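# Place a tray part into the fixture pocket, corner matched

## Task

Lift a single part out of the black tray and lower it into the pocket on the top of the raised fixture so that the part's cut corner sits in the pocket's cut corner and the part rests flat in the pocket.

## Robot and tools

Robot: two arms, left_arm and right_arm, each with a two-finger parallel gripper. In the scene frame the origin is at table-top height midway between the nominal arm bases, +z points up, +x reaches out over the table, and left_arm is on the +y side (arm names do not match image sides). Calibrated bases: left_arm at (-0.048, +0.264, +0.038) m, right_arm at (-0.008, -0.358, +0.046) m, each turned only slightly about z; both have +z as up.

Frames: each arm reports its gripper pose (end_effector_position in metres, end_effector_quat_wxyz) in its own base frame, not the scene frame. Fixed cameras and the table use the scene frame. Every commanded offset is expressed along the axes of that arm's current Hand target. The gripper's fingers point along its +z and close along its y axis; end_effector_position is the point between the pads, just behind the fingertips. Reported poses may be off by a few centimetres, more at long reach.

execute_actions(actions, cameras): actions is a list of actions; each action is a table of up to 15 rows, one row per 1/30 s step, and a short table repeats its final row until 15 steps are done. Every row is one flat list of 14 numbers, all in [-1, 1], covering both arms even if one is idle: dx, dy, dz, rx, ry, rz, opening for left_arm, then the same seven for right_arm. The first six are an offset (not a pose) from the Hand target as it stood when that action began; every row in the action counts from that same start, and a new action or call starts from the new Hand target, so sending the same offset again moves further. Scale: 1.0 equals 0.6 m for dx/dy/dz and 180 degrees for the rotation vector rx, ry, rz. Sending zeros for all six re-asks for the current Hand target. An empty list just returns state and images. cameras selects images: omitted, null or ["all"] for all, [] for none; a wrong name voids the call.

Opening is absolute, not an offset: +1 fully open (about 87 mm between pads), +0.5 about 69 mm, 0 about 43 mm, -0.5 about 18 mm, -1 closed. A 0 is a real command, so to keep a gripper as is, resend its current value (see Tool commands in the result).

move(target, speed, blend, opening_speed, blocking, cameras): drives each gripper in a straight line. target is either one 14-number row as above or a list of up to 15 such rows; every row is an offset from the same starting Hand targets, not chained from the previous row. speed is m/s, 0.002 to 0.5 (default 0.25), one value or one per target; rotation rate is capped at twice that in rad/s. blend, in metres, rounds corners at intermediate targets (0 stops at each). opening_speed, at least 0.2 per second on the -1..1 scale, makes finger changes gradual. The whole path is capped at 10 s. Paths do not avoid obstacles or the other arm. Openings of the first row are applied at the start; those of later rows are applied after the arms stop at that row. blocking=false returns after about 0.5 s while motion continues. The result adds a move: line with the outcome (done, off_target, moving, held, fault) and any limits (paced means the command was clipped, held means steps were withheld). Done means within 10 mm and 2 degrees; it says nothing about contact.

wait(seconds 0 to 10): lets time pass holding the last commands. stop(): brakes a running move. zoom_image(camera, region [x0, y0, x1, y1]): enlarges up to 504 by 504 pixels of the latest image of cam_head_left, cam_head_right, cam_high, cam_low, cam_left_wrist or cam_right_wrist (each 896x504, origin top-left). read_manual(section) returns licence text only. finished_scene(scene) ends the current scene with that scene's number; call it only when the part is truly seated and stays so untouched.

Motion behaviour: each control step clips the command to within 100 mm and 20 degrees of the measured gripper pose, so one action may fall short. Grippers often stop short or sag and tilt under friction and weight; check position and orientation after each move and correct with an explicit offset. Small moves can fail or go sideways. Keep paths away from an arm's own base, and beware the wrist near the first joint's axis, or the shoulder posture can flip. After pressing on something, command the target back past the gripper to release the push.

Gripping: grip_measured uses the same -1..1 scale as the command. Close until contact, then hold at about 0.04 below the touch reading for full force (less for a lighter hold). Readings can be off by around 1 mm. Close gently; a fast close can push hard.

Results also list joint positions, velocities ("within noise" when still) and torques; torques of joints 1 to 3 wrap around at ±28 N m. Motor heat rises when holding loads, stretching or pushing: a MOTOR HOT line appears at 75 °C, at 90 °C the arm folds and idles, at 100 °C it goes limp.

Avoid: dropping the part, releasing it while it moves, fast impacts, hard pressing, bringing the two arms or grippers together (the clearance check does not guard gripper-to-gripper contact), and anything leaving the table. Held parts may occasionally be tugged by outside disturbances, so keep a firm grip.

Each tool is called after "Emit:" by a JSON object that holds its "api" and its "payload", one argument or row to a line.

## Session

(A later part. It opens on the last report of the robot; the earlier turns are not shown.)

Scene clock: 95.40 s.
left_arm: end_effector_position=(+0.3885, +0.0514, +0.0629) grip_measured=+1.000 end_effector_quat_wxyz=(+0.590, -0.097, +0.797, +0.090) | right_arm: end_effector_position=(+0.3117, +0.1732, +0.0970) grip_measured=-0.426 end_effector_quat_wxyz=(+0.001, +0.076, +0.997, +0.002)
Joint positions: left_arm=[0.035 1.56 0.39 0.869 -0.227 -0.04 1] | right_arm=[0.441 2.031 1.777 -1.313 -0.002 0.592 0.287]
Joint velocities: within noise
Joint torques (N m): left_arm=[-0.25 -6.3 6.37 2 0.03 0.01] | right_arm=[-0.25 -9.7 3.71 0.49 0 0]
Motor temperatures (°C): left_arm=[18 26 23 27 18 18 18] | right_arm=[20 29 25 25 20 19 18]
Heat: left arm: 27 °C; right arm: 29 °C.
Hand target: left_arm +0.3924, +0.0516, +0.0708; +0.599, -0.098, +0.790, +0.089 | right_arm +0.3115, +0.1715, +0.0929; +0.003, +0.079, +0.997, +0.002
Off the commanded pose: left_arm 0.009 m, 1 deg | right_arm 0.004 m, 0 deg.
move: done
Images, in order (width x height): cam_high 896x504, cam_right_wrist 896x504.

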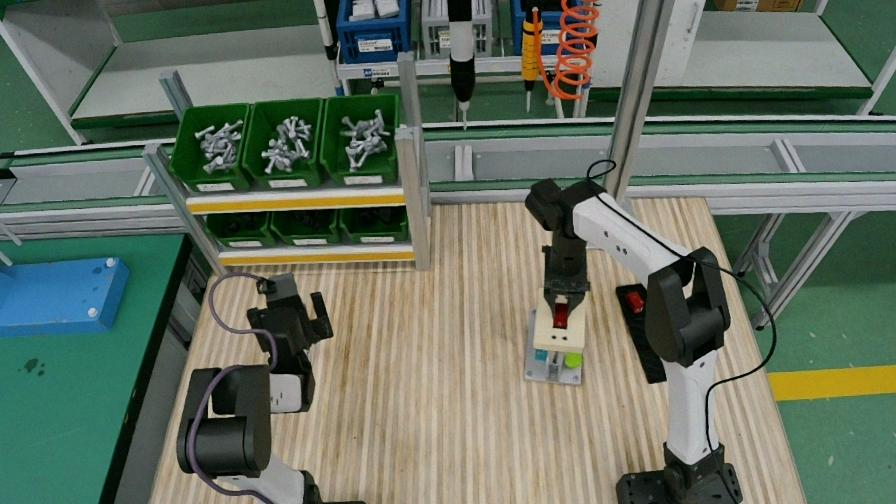

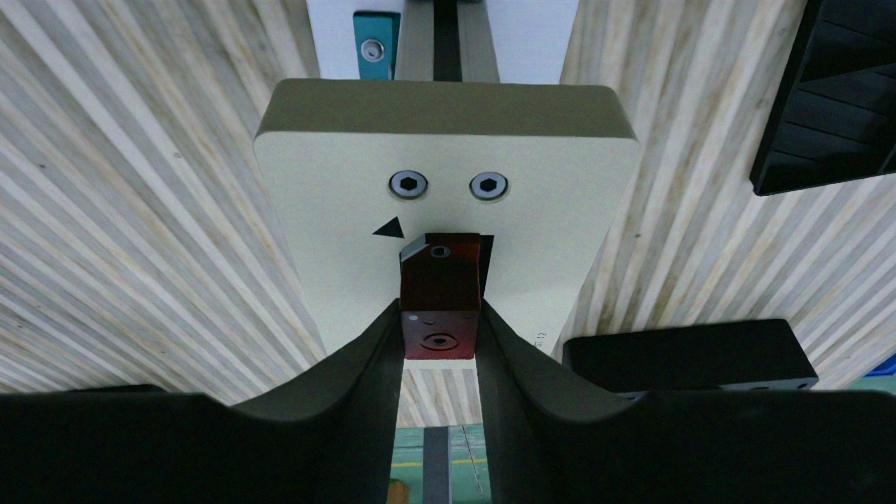

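Emit:
{"api": "move", "payload": {
  "target": [
    [0,0,0,0,0,0,1,0,-0.004,-0.013,0,0,0,-0.6],
    [0,0,0,0,0,0,1,0,-0.003,0.0,0,0,0,-0.6]
  ],
  "speed": 0.06,
  "cameras": ["cam_right_wrist","cam_high"]
}}

Emit:
{"api": "zoom_image", "payload": {
  "camera": "cam_right_wrist",
  "region": [340, 120, 540, 300]
}}

Emit:
{"api": "zoom_image", "payload": {
  "camera": "cam_high",
  "region": [490, 240, 620, 400]
}}

Scene clock: 101.60 s.
left_arm: end_effector_position=(+0.3885, +0.0514, +0.0629) grip_measured=+1.000 end_effector_quat_wxyz=(+0.590, -0.097, +0.797, +0.090) | right_arm: end_effector_position=(+0.3116, +0.1731, +0.0967) grip_measured=-0.426 end_effector_quat_wxyz=(+0.003, +0.076, +0.997, +0.003)
Joint positions: left_arm=[0.035 1.56 0.39 0.869 -0.227 -0.04 1] | right_arm=[0.441 2.027 1.77 -1.307 -0.002 0.592 0.287]
Joint velocities: within noise
Joint torques (N m): left_arm=[-0.27 -6.28 6.35 2 0.04 0.01] | right_arm=[-0.59 -9.62 3.67 0.46 0 -0.04]
Motor temperatures (°C): left_arm=[18 26 23 27 18 18 18] | right_arm=[20 29 25 25 20 19 18]
Heat: left arm: 27 °C; right arm: 29 °C.
Hand target: left_arm +0.3924, +0.0516, +0.0708; +0.599, -0.098, +0.790, +0.089 | right_arm +0.3112, +0.1697, +0.0929; +0.002, +0.079, +0.997, +0.002
Off the commanded pose: left_arm 0.009 m, 1 deg | right_arm 0.005 m, 0 deg.
move: done
Images, in order (width x height): cam_high 896x504, cam_right_wrist 896x504.

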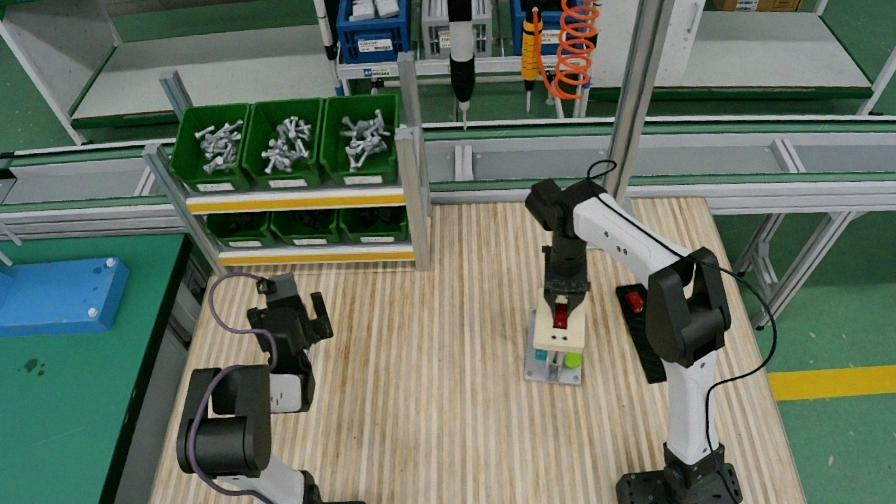

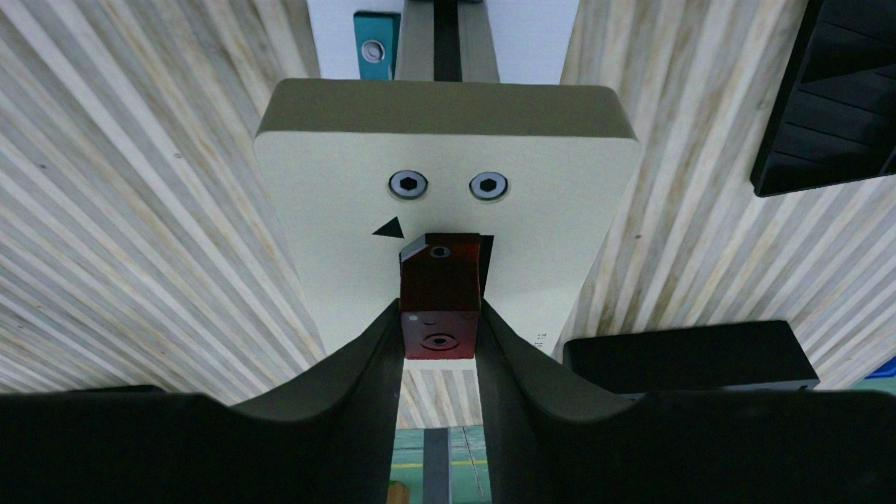

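Scaled by 2.520 from the camera's 896x504 image, which has a finer 1280x720 frame.

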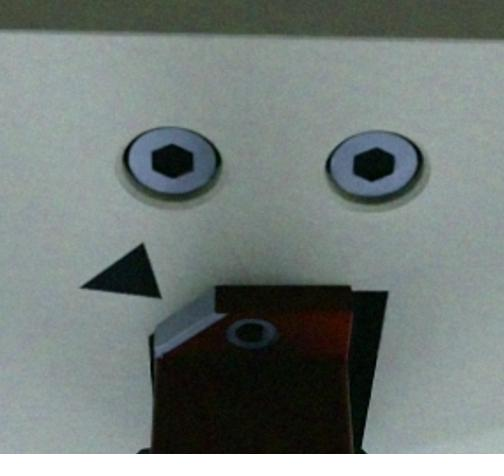

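Scaled by 3.150 from the camera's 896x504 image, which has a finer 1280x720 frame.

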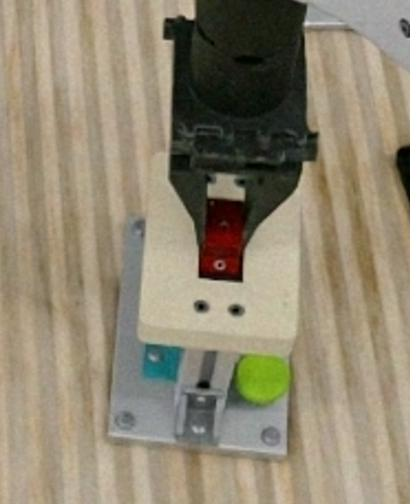

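Emit:
{"api": "move", "payload": {
  "target": [
    [0,0,0,0,0,0,1,0,-0.004,-0.02,0,0,0,-0.6]
  ],
  "speed": 0.1,
  "cameras": ["cam_right_wrist","cam_high"]
}}

Emit:
{"api": "zoom_image", "payload": {
  "camera": "cam_right_wrist",
  "region": [340, 120, 540, 300]
}}

Scene clock: 105.83 s.
left_arm: end_effector_position=(+0.3885, +0.0514, +0.0629) grip_measured=+1.000 end_effector_quat_wxyz=(+0.590, -0.097, +0.797, +0.090) | right_arm: end_effector_position=(+0.3119, +0.1719, +0.0969) grip_measured=-0.426 end_effector_quat_wxyz=(+0.002, +0.077, +0.997, +0.003)
Joint positions: left_arm=[0.035 1.56 0.39 0.869 -0.227 -0.04 1] | right_arm=[0.437 2.026 1.77 -1.308 -0.002 0.592 0.287]
Joint velocities: within noise
Joint torques (N m): left_arm=[-0.27 -6.28 6.35 2 0.04 0.01] | right_arm=[-0.73 -10.28 6.53 0.01 0.01 -0.08]
Motor temperatures (°C): left_arm=[18 26 24 28 18 18 18] | right_arm=[20 30 25 25 20 19 18]
Heat: left arm: 28 °C; right arm: 30 °C.
Hand target: left_arm +0.3924, +0.0516, +0.0708; +0.599, -0.098, +0.790, +0.089 | right_arm +0.3107, +0.1673, +0.1048; +0.002, +0.079, +0.997, +0.002
Off the commanded pose: left_arm 0.009 m, 1 deg | right_arm 0.009 m, 0 deg.
move: done
Images, in order (width x height): cam_high 896x504, cam_right_wrist 896x504.

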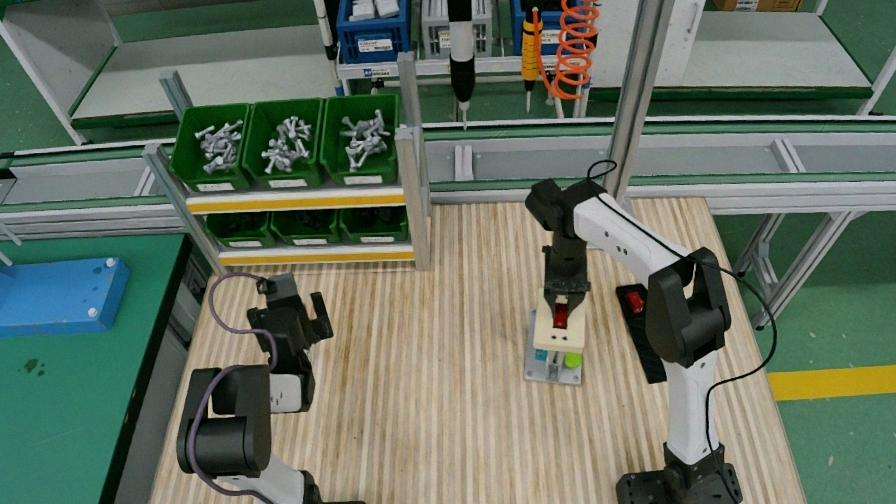

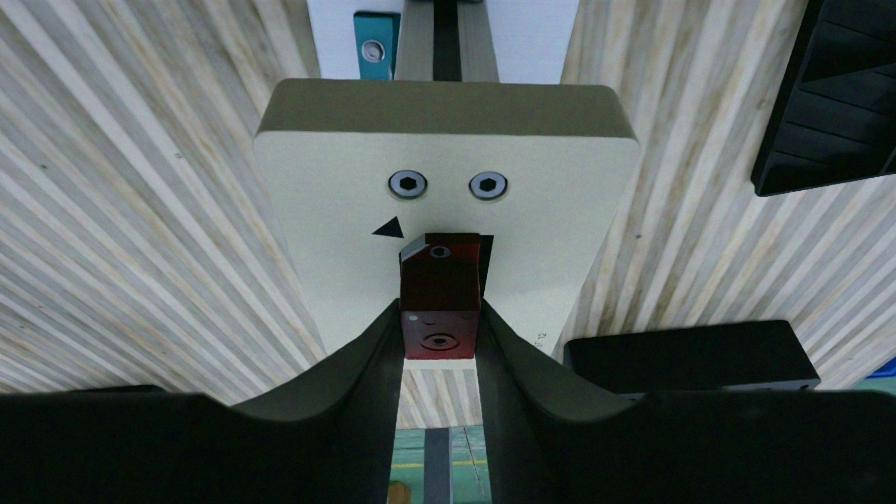

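Scaled by 2.520 from the camera's 896x504 image, which has a finer 1280x720 frame.

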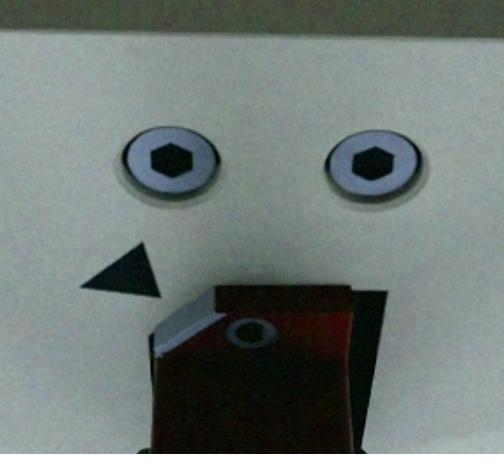

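Emit:
{"api": "move", "payload": {
  "target": [0,0,0,0,0,0,1,0,-0.0035,-0.008,0,0,0,-0.6],
  "speed": 0.1,
  "cameras": ["cam_right_wrist","cam_high"]
}}

Emit:
{"api": "zoom_image", "payload": {
  "camera": "cam_right_wrist",
  "region": [340, 120, 540, 300]
}}

Scene clock: 109.57 s.
left_arm: end_effector_position=(+0.3885, +0.0514, +0.0629) grip_measured=+1.000 end_effector_quat_wxyz=(+0.590, -0.097, +0.797, +0.090) | right_arm: end_effector_position=(+0.3097, +0.1692, +0.0979) grip_measured=-0.426 end_effector_quat_wxyz=(-0.004, +0.079, +0.997, +0.000)
Joint positions: left_arm=[0.035 1.56 0.39 0.869 -0.227 -0.04 1] | right_arm=[0.432 2.026 1.772 -1.323 -0.004 0.59 0.287]
Joint velocities: within noise
Joint torques (N m): left_arm=[-0.25 -6.28 6.34 2 0.04 0.01] | right_arm=[-0.7 -10.7 7.23 -0.03 0.01 -0.11]
Motor temperatures (°C): left_arm=[18 26 24 28 18 18 18] | right_arm=[21 30 25 25 20 19 19]
Heat: left arm: 28 °C; right arm: 30 °C.
Hand target: left_arm +0.3924, +0.0516, +0.0708; +0.599, -0.098, +0.790, +0.089 | right_arm +0.3104, +0.1653, +0.1096; +0.002, +0.079, +0.997, +0.002
Off the commanded pose: left_arm 0.009 m, 1 deg | right_arm 0.012 m, 1 deg.
move: off_target (right_arm)
Images, in order (width x height): cam_high 896x504, cam_right_wrist 896x504.

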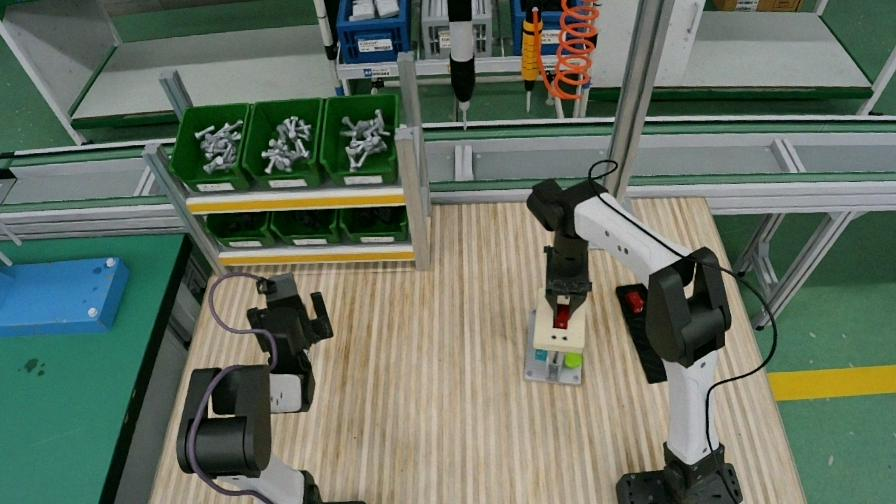

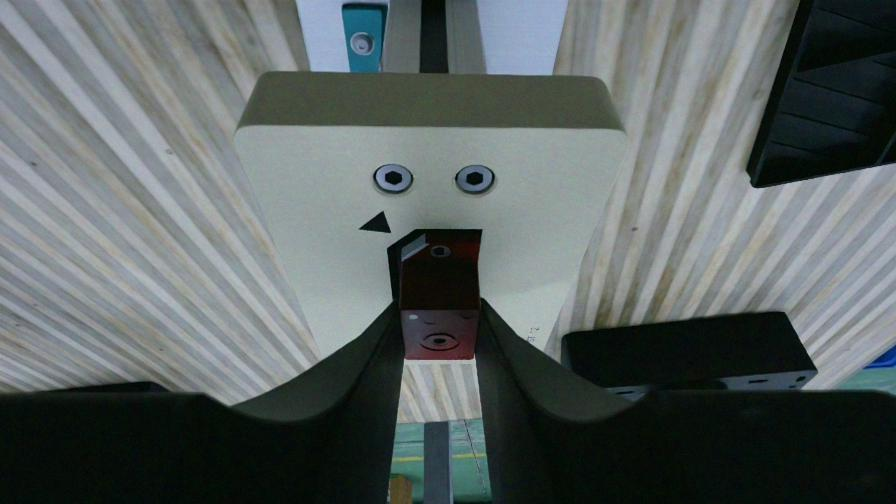

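Scaled by 2.520 from the camera's 896x504 image, which has a finer 1280x720 frame.

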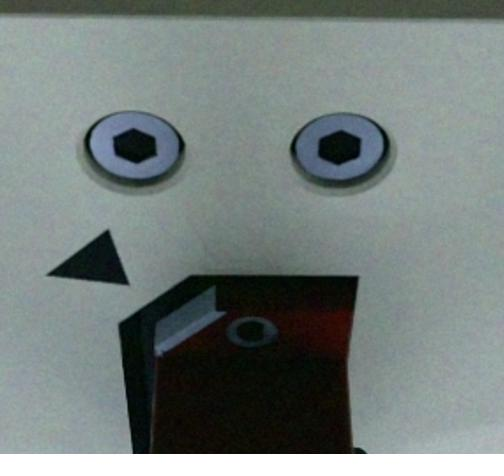

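Emit:
{"api": "move", "payload": {
  "target": [0,0,0,0,0,0,1,0,0.0135,0.013,0,0,0,-0.6],
  "speed": 0.06,
  "cameras": ["cam_right_wrist","cam_high"]
}}

Emit:
{"api": "zoom_image", "payload": {
  "camera": "cam_right_wrist",
  "region": [340, 120, 540, 300]
}}

Emit:
{"api": "zoom_image", "payload": {
  "camera": "cam_high",
  "region": [490, 240, 620, 400]
}}

Scene clock: 115.77 s.
left_arm: end_effector_position=(+0.3885, +0.0514, +0.0629) grip_measured=+1.000 end_effector_quat_wxyz=(+0.590, -0.097, +0.797, +0.090) | right_arm: end_effector_position=(+0.3094, +0.1701, +0.0979) grip_measured=-0.426 end_effector_quat_wxyz=(-0.004, +0.080, +0.997, +0.000)
Joint positions: left_arm=[0.035 1.56 0.39 0.869 -0.227 -0.04 1] | right_arm=[0.435 2.026 1.772 -1.323 -0.004 0.594 0.287]
Joint velocities: within noise
Joint torques (N m): left_arm=[-0.27 -6.3 6.37 2 0.04 0.01] | right_arm=[0.68 -8.96 7.09 0.19 0.02 0.01]
Motor temperatures (°C): left_arm=[18 26 24 28 18 18 18] | right_arm=[21 30 25 25 20 19 19]
Heat: left arm: 28 °C; right arm: 30 °C.
Hand target: left_arm +0.3924, +0.0516, +0.0708; +0.599, -0.098, +0.790, +0.089 | right_arm +0.3117, +0.1733, +0.1019; +0.002, +0.079, +0.997, +0.002
Off the commanded pose: left_arm 0.009 m, 1 deg | right_arm 0.006 m, 1 deg.
move: done
Images, in order (width x height): cam_high 896x504, cam_right_wrist 896x504.

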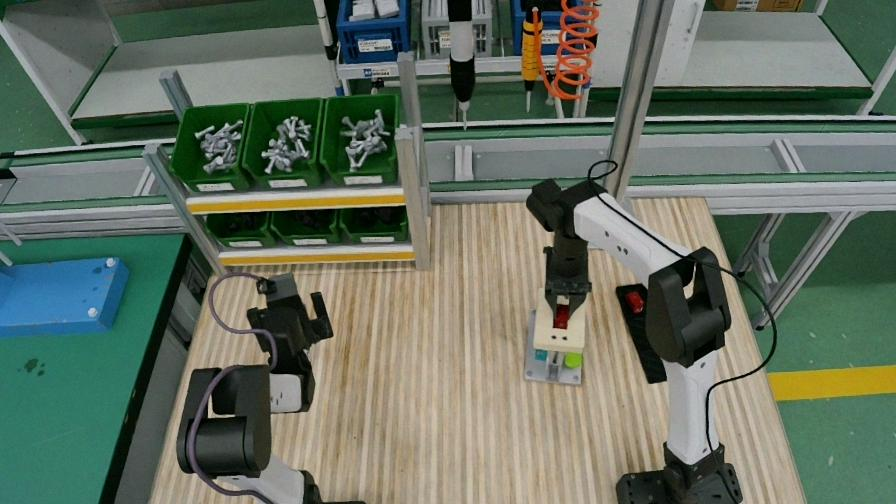

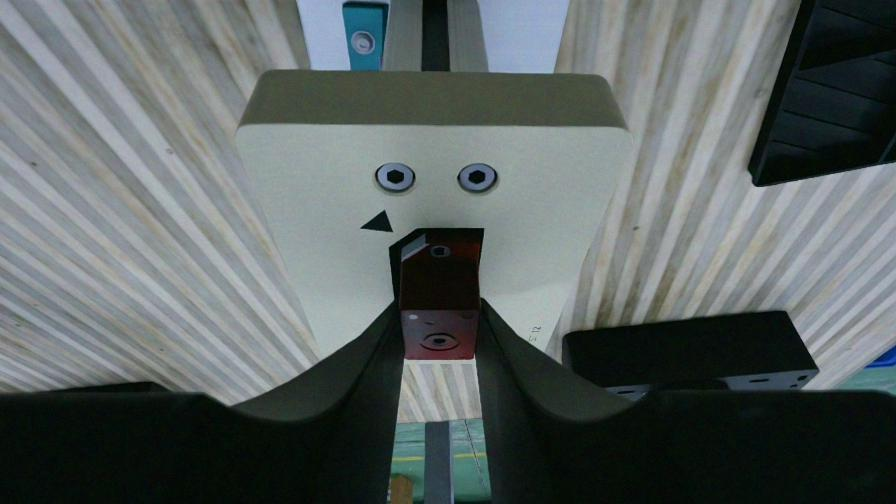

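Scaled by 2.520 from the camera's 896x504 image, which has a finer 1280x720 frame.

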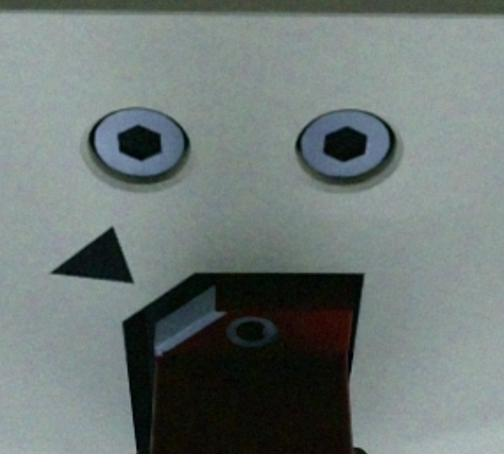

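Scaled by 3.150 from the camera's 896x504 image, which has a finer 1280x720 frame.

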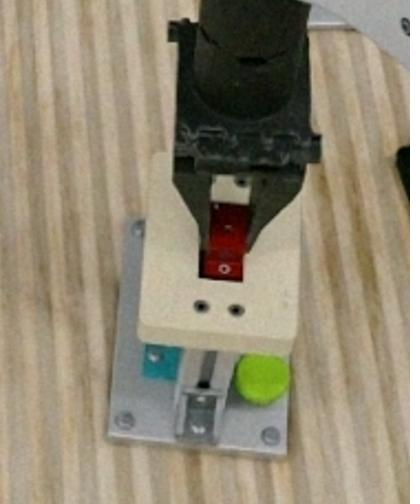

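Emit:
{"api": "move", "payload": {
  "target": [0,0,0,0,0,0,1,0,0.0025,0.018,0,0,0,-0.6],
  "speed": 0.06,
  "cameras": ["cam_right_wrist","cam_high"]
}}

Emit:
{"api": "zoom_image", "payload": {
  "camera": "cam_right_wrist",
  "region": [340, 120, 540, 300]
}}

Emit:
{"api": "zoom_image", "payload": {
  "camera": "cam_high",
  "region": [490, 240, 620, 400]
}}

Scene clock: 121.90 s.
left_arm: end_effector_position=(+0.3885, +0.0514, +0.0629) grip_measured=+1.000 end_effector_quat_wxyz=(+0.590, -0.097, +0.797, +0.090) | right_arm: end_effector_position=(+0.3101, +0.1719, +0.0960) grip_measured=-0.426 end_effector_quat_wxyz=(-0.001, +0.079, +0.997, +0.002)
Joint positions: left_arm=[0.035 1.56 0.39 0.869 -0.227 -0.04 1] | right_arm=[0.438 2.026 1.765 -1.31 -0.004 0.597 0.287]
Joint velocities: within noise
Joint torques (N m): left_arm=[-0.27 -6.28 6.35 2 0.04 0] | right_arm=[0.65 -8.53 4.92 0.48 0.02 0.02]
Motor temperatures (°C): left_arm=[18 26 24 28 18 18 18] | right_arm=[21 30 26 25 20 19 19]
Heat: left arm: 28 °C; right arm: 30 °C.
Hand target: left_arm +0.3924, +0.0516, +0.0708; +0.599, -0.098, +0.790, +0.089 | right_arm +0.3120, +0.1748, +0.0911; +0.002, +0.079, +0.997, +0.002
Off the commanded pose: left_arm 0.009 m, 1 deg | right_arm 0.006 m, 0 deg.
move: done
Images, in order (width x height): cam_high 896x504, cam_right_wrist 896x504.

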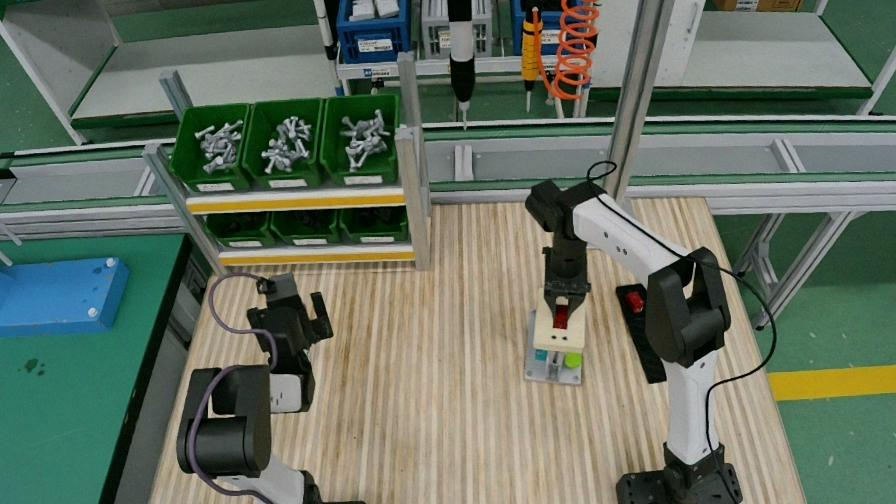

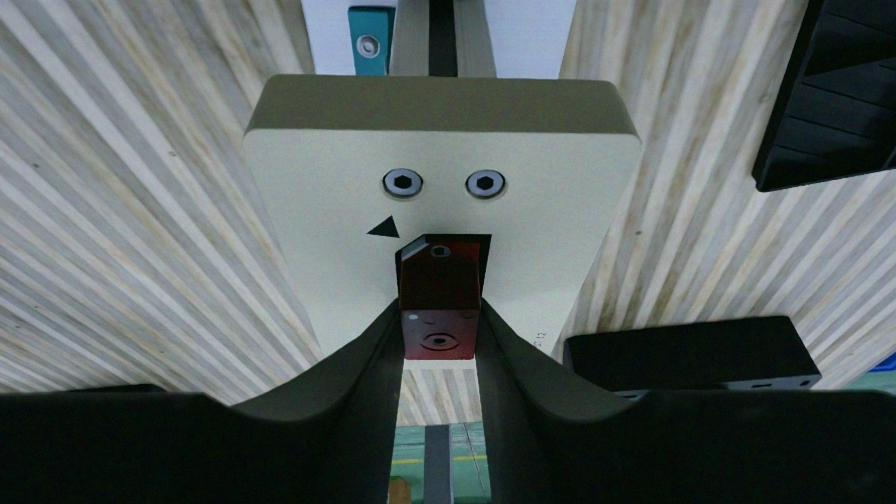

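Scaled by 2.520 from the camera's 896x504 image, which has a finer 1280x720 frame.

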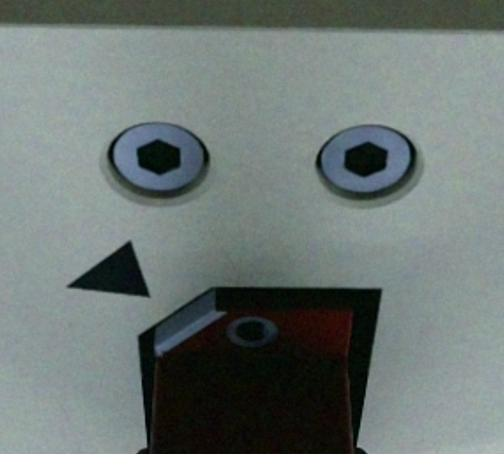

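Scaled by 3.150 from the camera's 896x504 image, which has a finer 1280x720 frame.

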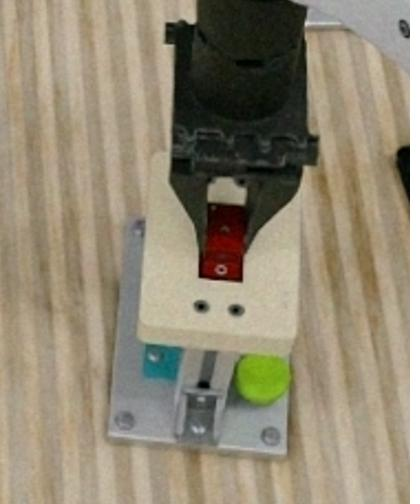

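Emit:
{"api": "move", "payload": {
  "target": [0,0,0,0,0,0,1,0,-0.0005,0.014,0,0,0,-0.6],
  "speed": 0.05,
  "cameras": ["cam_right_wrist","cam_high"]
}}

Emit:
{"api": "zoom_image", "payload": {
  "camera": "cam_right_wrist",
  "region": [340, 120, 540, 300]
}}

Emit:
{"api": "zoom_image", "payload": {
  "camera": "cam_high",
  "region": [490, 240, 620, 400]
}}

Scene clock: 132.23 s.
left_arm: end_effector_position=(+0.3885, +0.0514, +0.0629) grip_measured=+1.000 end_effector_quat_wxyz=(+0.590, -0.097, +0.797, +0.090) | right_arm: end_effector_position=(+0.3093, +0.1730, +0.0944) grip_measured=-0.426 end_effector_quat_wxyz=(-0.003, +0.079, +0.997, +0.005)
Joint positions: left_arm=[0.035 1.56 0.39 0.869 -0.227 -0.04 1] | right_arm=[0.438 2.026 1.758 -1.304 -0.012 0.597 0.287]
Joint velocities: within noise
Joint torques (N m): left_arm=[-0.27 -6.28 6.37 2 0.04 0.01] | right_arm=[0.58 -8.4 3.08 0.75 0.09 0.01]
Motor temperatures (°C): left_arm=[18 26 24 28 18 18 18] | right_arm=[21 30 25 25 20 19 19]
Heat: left arm: 28 °C; right arm: 30 °C.
Hand target: left_arm +0.3924, +0.0516, +0.0708; +0.599, -0.098, +0.790, +0.089 | right_arm +0.3120, +0.1745, +0.0827; +0.002, +0.079, +0.997, +0.002
Off the commanded pose: left_arm 0.009 m, 1 deg | right_arm 0.012 m, 1 deg.
move: off_target (right_arm)
Images, in order (width x height): cam_high 896x504, cam_right_wrist 896x504.

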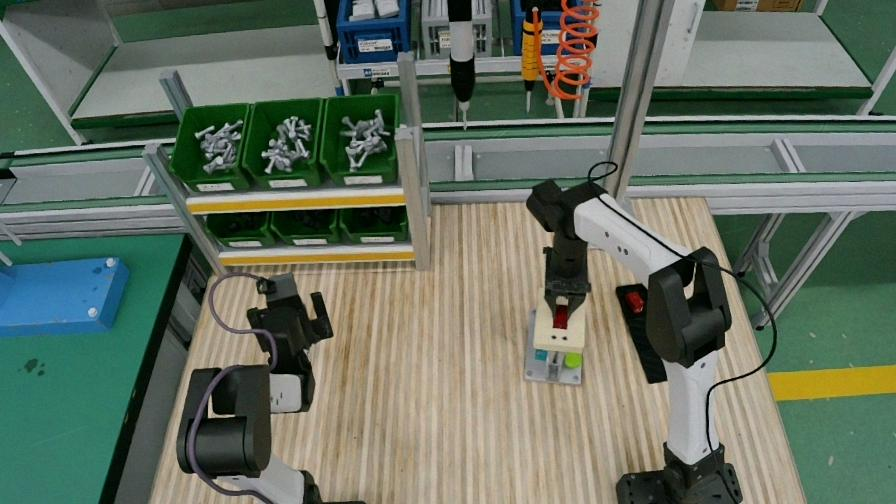

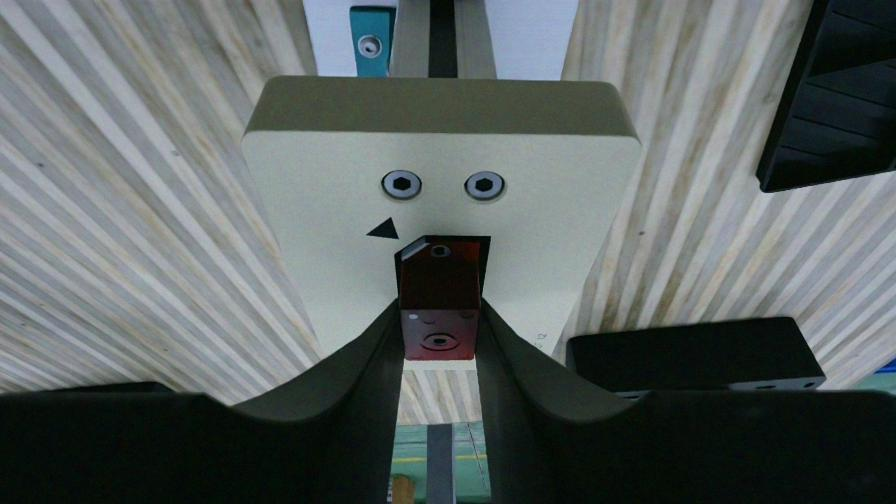

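Scaled by 2.520 from the camera's 896x504 image, which has a finer 1280x720 frame.

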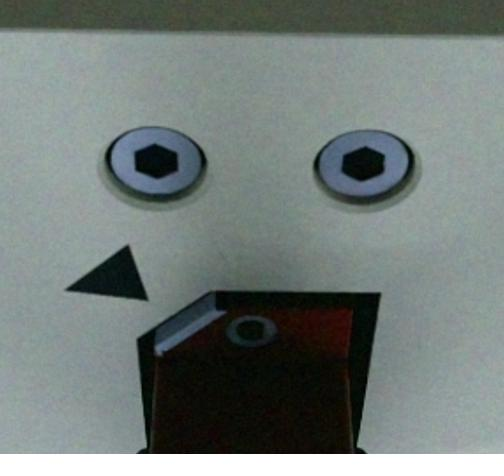

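Scaled by 3.150 from the camera's 896x504 image, which has a finer 1280x720 frame.

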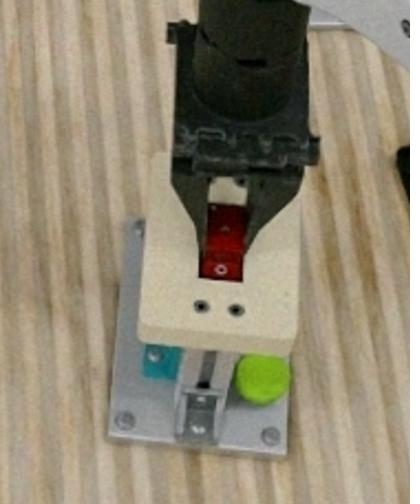

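Emit:
{"api": "zoom_image", "payload": {
  "camera": "cam_high",
  "region": [540, 285, 585, 345]
}}

Emit:
{"api": "execute_actions", "payload": {
  "actions": []
}}

Scaled by 8.400 from the camera's 896x504 image, which has a finer 1280x720 frame.

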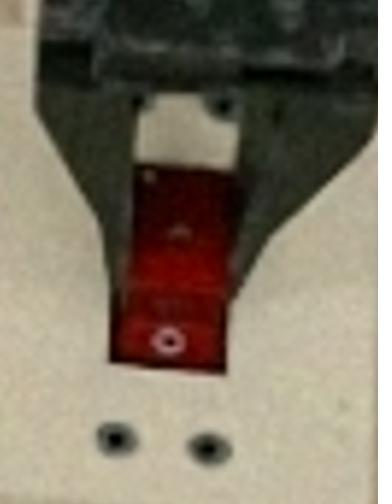

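Scene clock: 140.90 s.
left_arm: end_effector_position=(+0.3885, +0.0514, +0.0629) grip_measured=+1.000 end_effector_quat_wxyz=(+0.590, -0.097, +0.797, +0.090) | right_arm: end_effector_position=(+0.3093, +0.1730, +0.0944) grip_measured=-0.426 end_effector_quat_wxyz=(-0.003, +0.079, +0.997, +0.005)
Joint positions: left_arm=[0.035 1.56 0.39 0.869 -0.227 -0.04 1] | right_arm=[0.438 2.026 1.758 -1.304 -0.012 0.597 0.287]
Joint velocities: within noise
Joint torques (N m): left_arm=[-0.27 -6.28 6.35 2 0.04 0.01] | right_arm=[0.58 -8.4 3.1 0.75 0.1 0.01]
Motor temperatures (°C): left_arm=[18 26 24 29 18 18 18] | right_arm=[20 29 25 25 20 19 19]
Heat: left arm: 29 °C; right arm: 29 °C.
Hand target: left_arm +0.3924, +0.0516, +0.0708; +0.599, -0.098, +0.790, +0.089 | right_arm +0.3120, +0.1745, +0.0827; +0.002, +0.079, +0.997, +0.002
Tool commands: left_gripper/opening=+1.0 right_gripper/opening=-0.6
Off the commanded pose: left_arm 0.009 m, 1 deg | right_arm 0.012 m, 1 deg.

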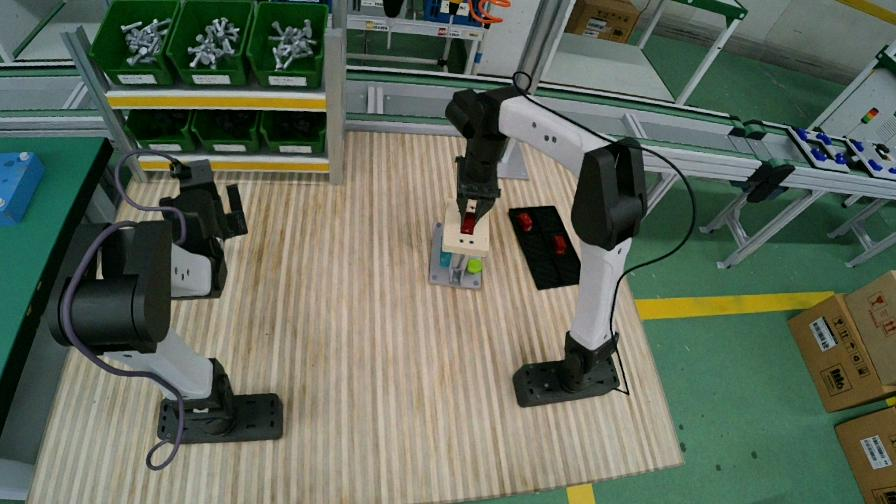

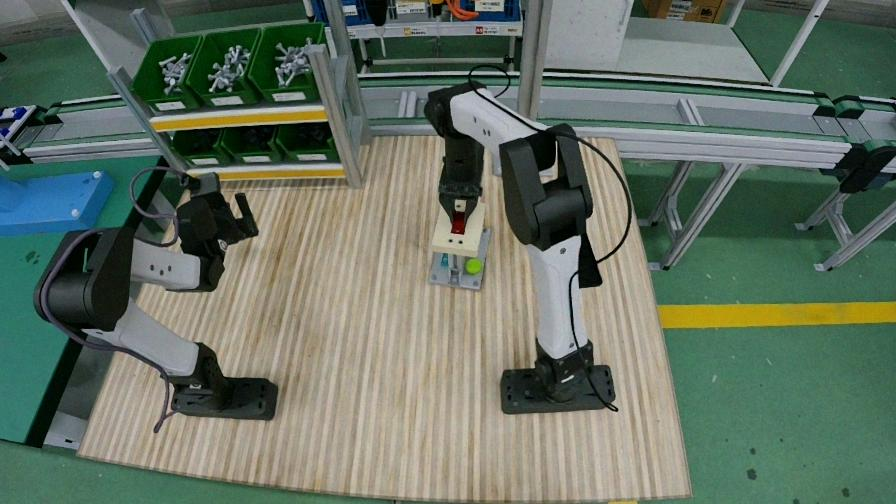

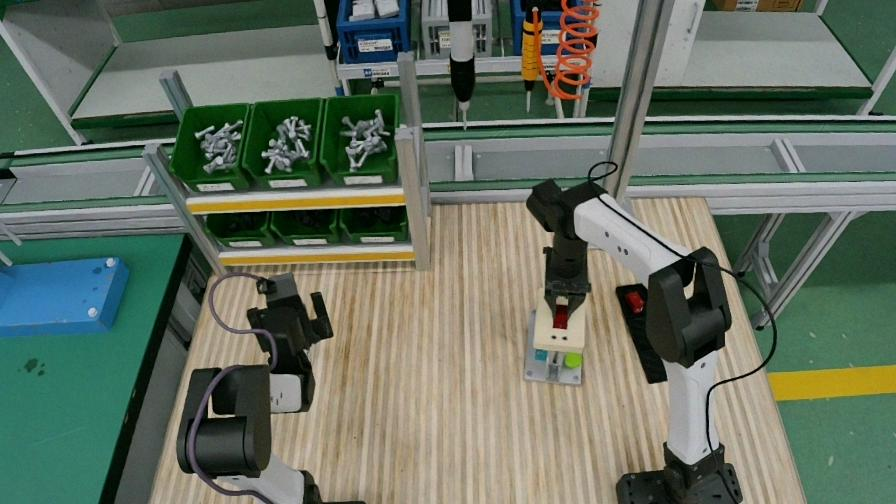

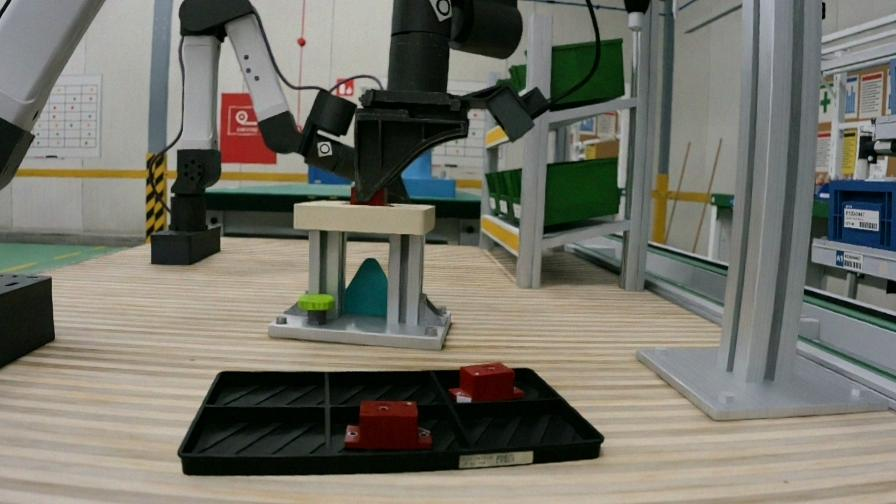

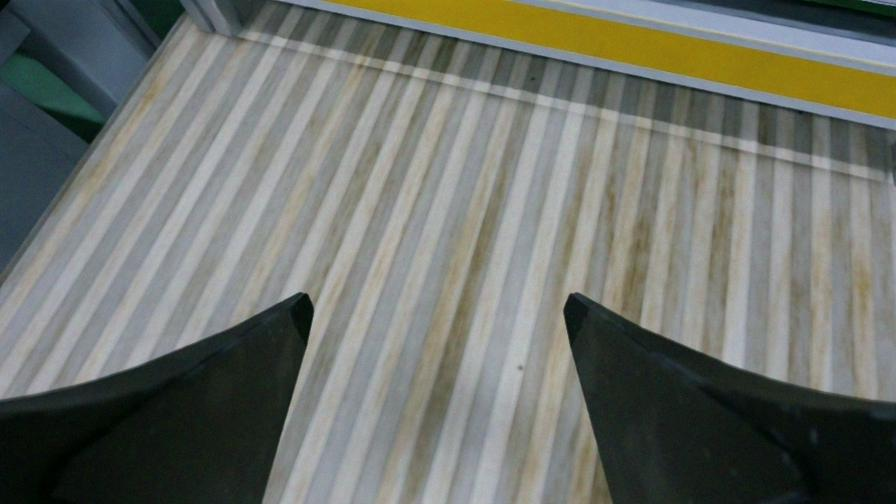

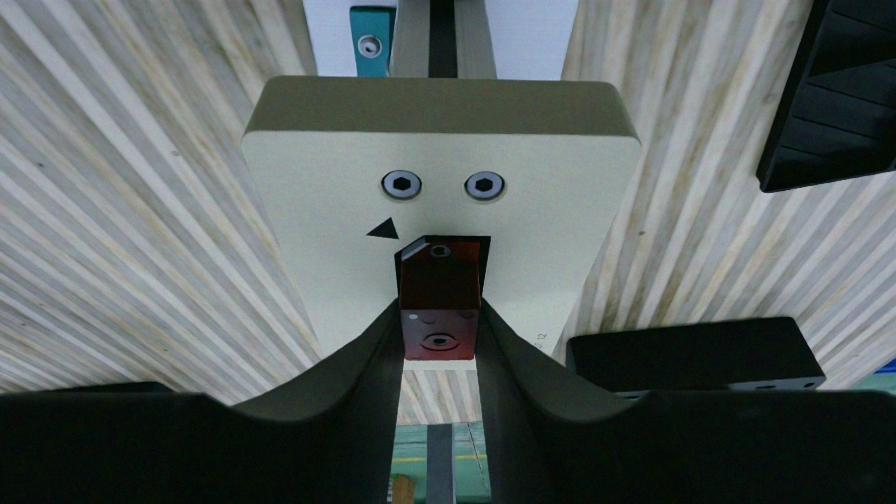

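Emit:
{"api": "zoom_image", "payload": {
  "camera": "cam_low",
  "region": [280, 170, 450, 270]
}}

Emit:
{"api": "zoom_image", "payload": {
  "camera": "cam_right_wrist",
  "region": [380, 220, 510, 310]
}}

Scaled by 2.965 from the camera's 896x504 image, which has a finer 1280x720 frame.

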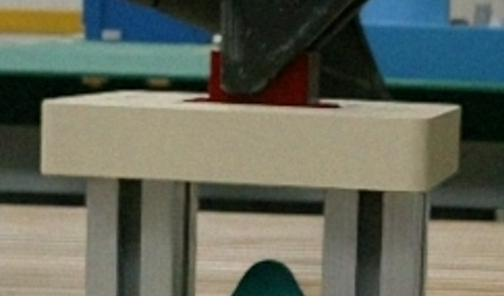

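Scaled by 3.877 from the camera's 896x504 image, which has a finer 1280x720 frame.

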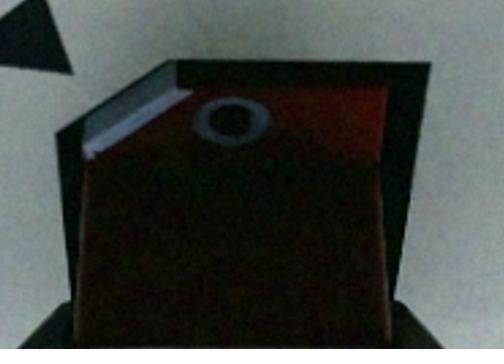

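Emit:
{"api": "move", "payload": {
  "target": [
    [0,0,0,0,0,0,1,0.0045,-0.0025,-0.0175,0,0,0,-0.6],
    [0,0,0,0,0,0,1,0.0045,-0.0025,-0.0175,0,0,0,-0.1]
  ],
  "speed": 0.1,
  "opening_speed": 0.6,
  "cameras": ["cam_right_wrist","cam_low"]
}}

Emit:
{"api": "zoom_image", "payload": {
  "camera": "cam_right_wrist",
  "region": [380, 220, 510, 310]
}}

Emit:
{"api": "zoom_image", "payload": {
  "camera": "cam_low",
  "region": [280, 170, 450, 270]
}}

Scene clock: 155.57 s.
left_arm: end_effector_position=(+0.3885, +0.0514, +0.0629) grip_measured=+1.000 end_effector_quat_wxyz=(+0.590, -0.097, +0.797, +0.090) | right_arm: end_effector_position=(+0.3099, +0.1727, +0.0940) grip_measured=-0.100 end_effector_quat_wxyz=(-0.001, +0.079, +0.997, +0.004)
Joint positions: left_arm=[0.035 1.56 0.39 0.869 -0.227 -0.04 1] | right_arm=[0.438 2.024 1.755 -1.299 -0.009 0.597 0.45]
Joint velocities: within noise
Joint torques (N m): left_arm=[-0.28 -6.28 6.35 2 0.04 0.01] | right_arm=[0.66 -9.61 4.78 0.35 0.06 0.02]
Motor temperatures (°C): left_arm=[18 26 24 29 18 18 18] | right_arm=[20 29 24 25 20 19 19]
Heat: left arm: 29 °C; right arm: 29 °C.
Hand target: left_arm +0.3924, +0.0516, +0.0708; +0.599, -0.098, +0.790, +0.089 | right_arm +0.3090, +0.1734, +0.0932; +0.002, +0.079, +0.997, +0.002
Off the commanded pose: left_arm 0.009 m, 1 deg | right_arm 0.001 m, 1 deg.
move: done
Images, in order (width x height): cam_low 896x504, cam_right_wrist 896x504.

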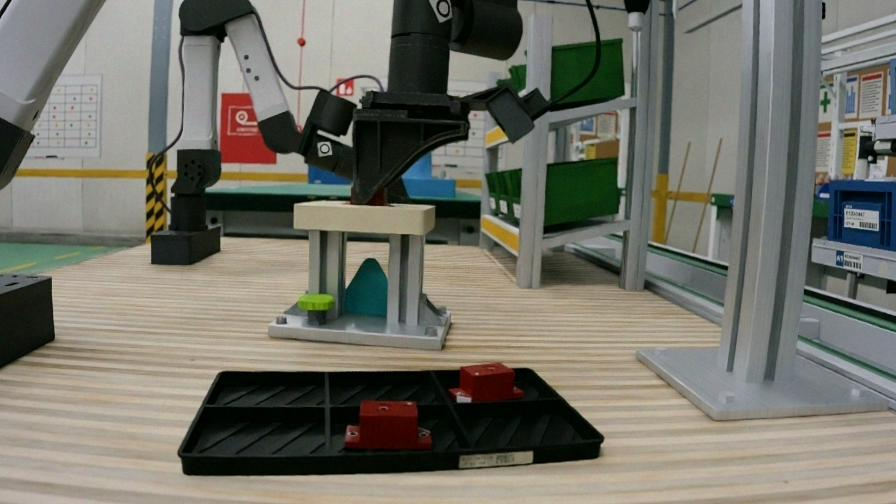

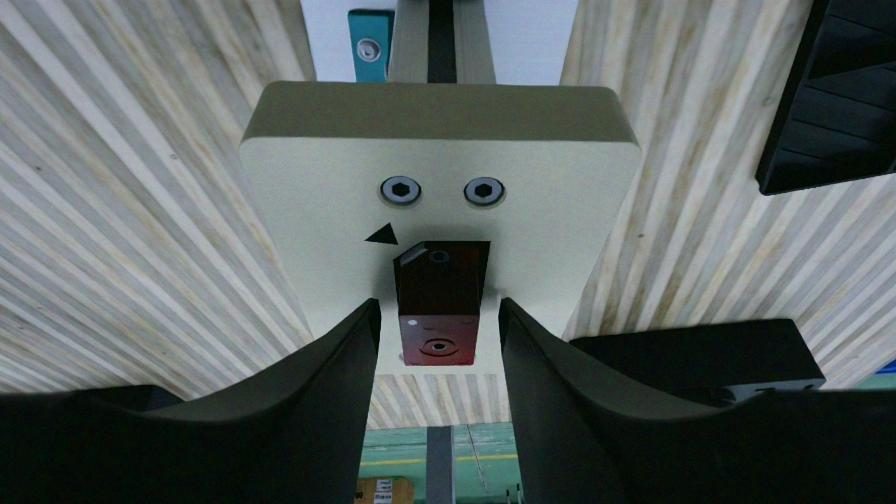

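Scaled by 3.877 from the camera's 896x504 image, which has a finer 1280x720 frame.

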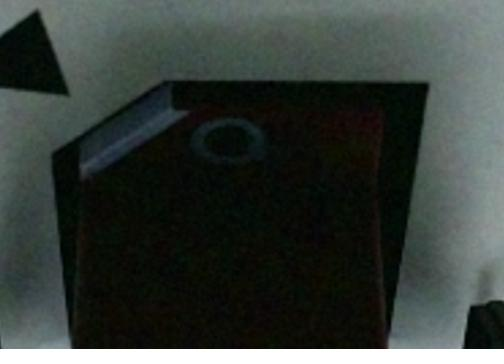

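Scaled by 2.965 from the camera's 896x504 image, which has a finer 1280x720 frame.

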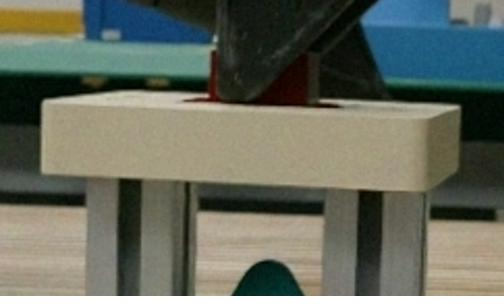

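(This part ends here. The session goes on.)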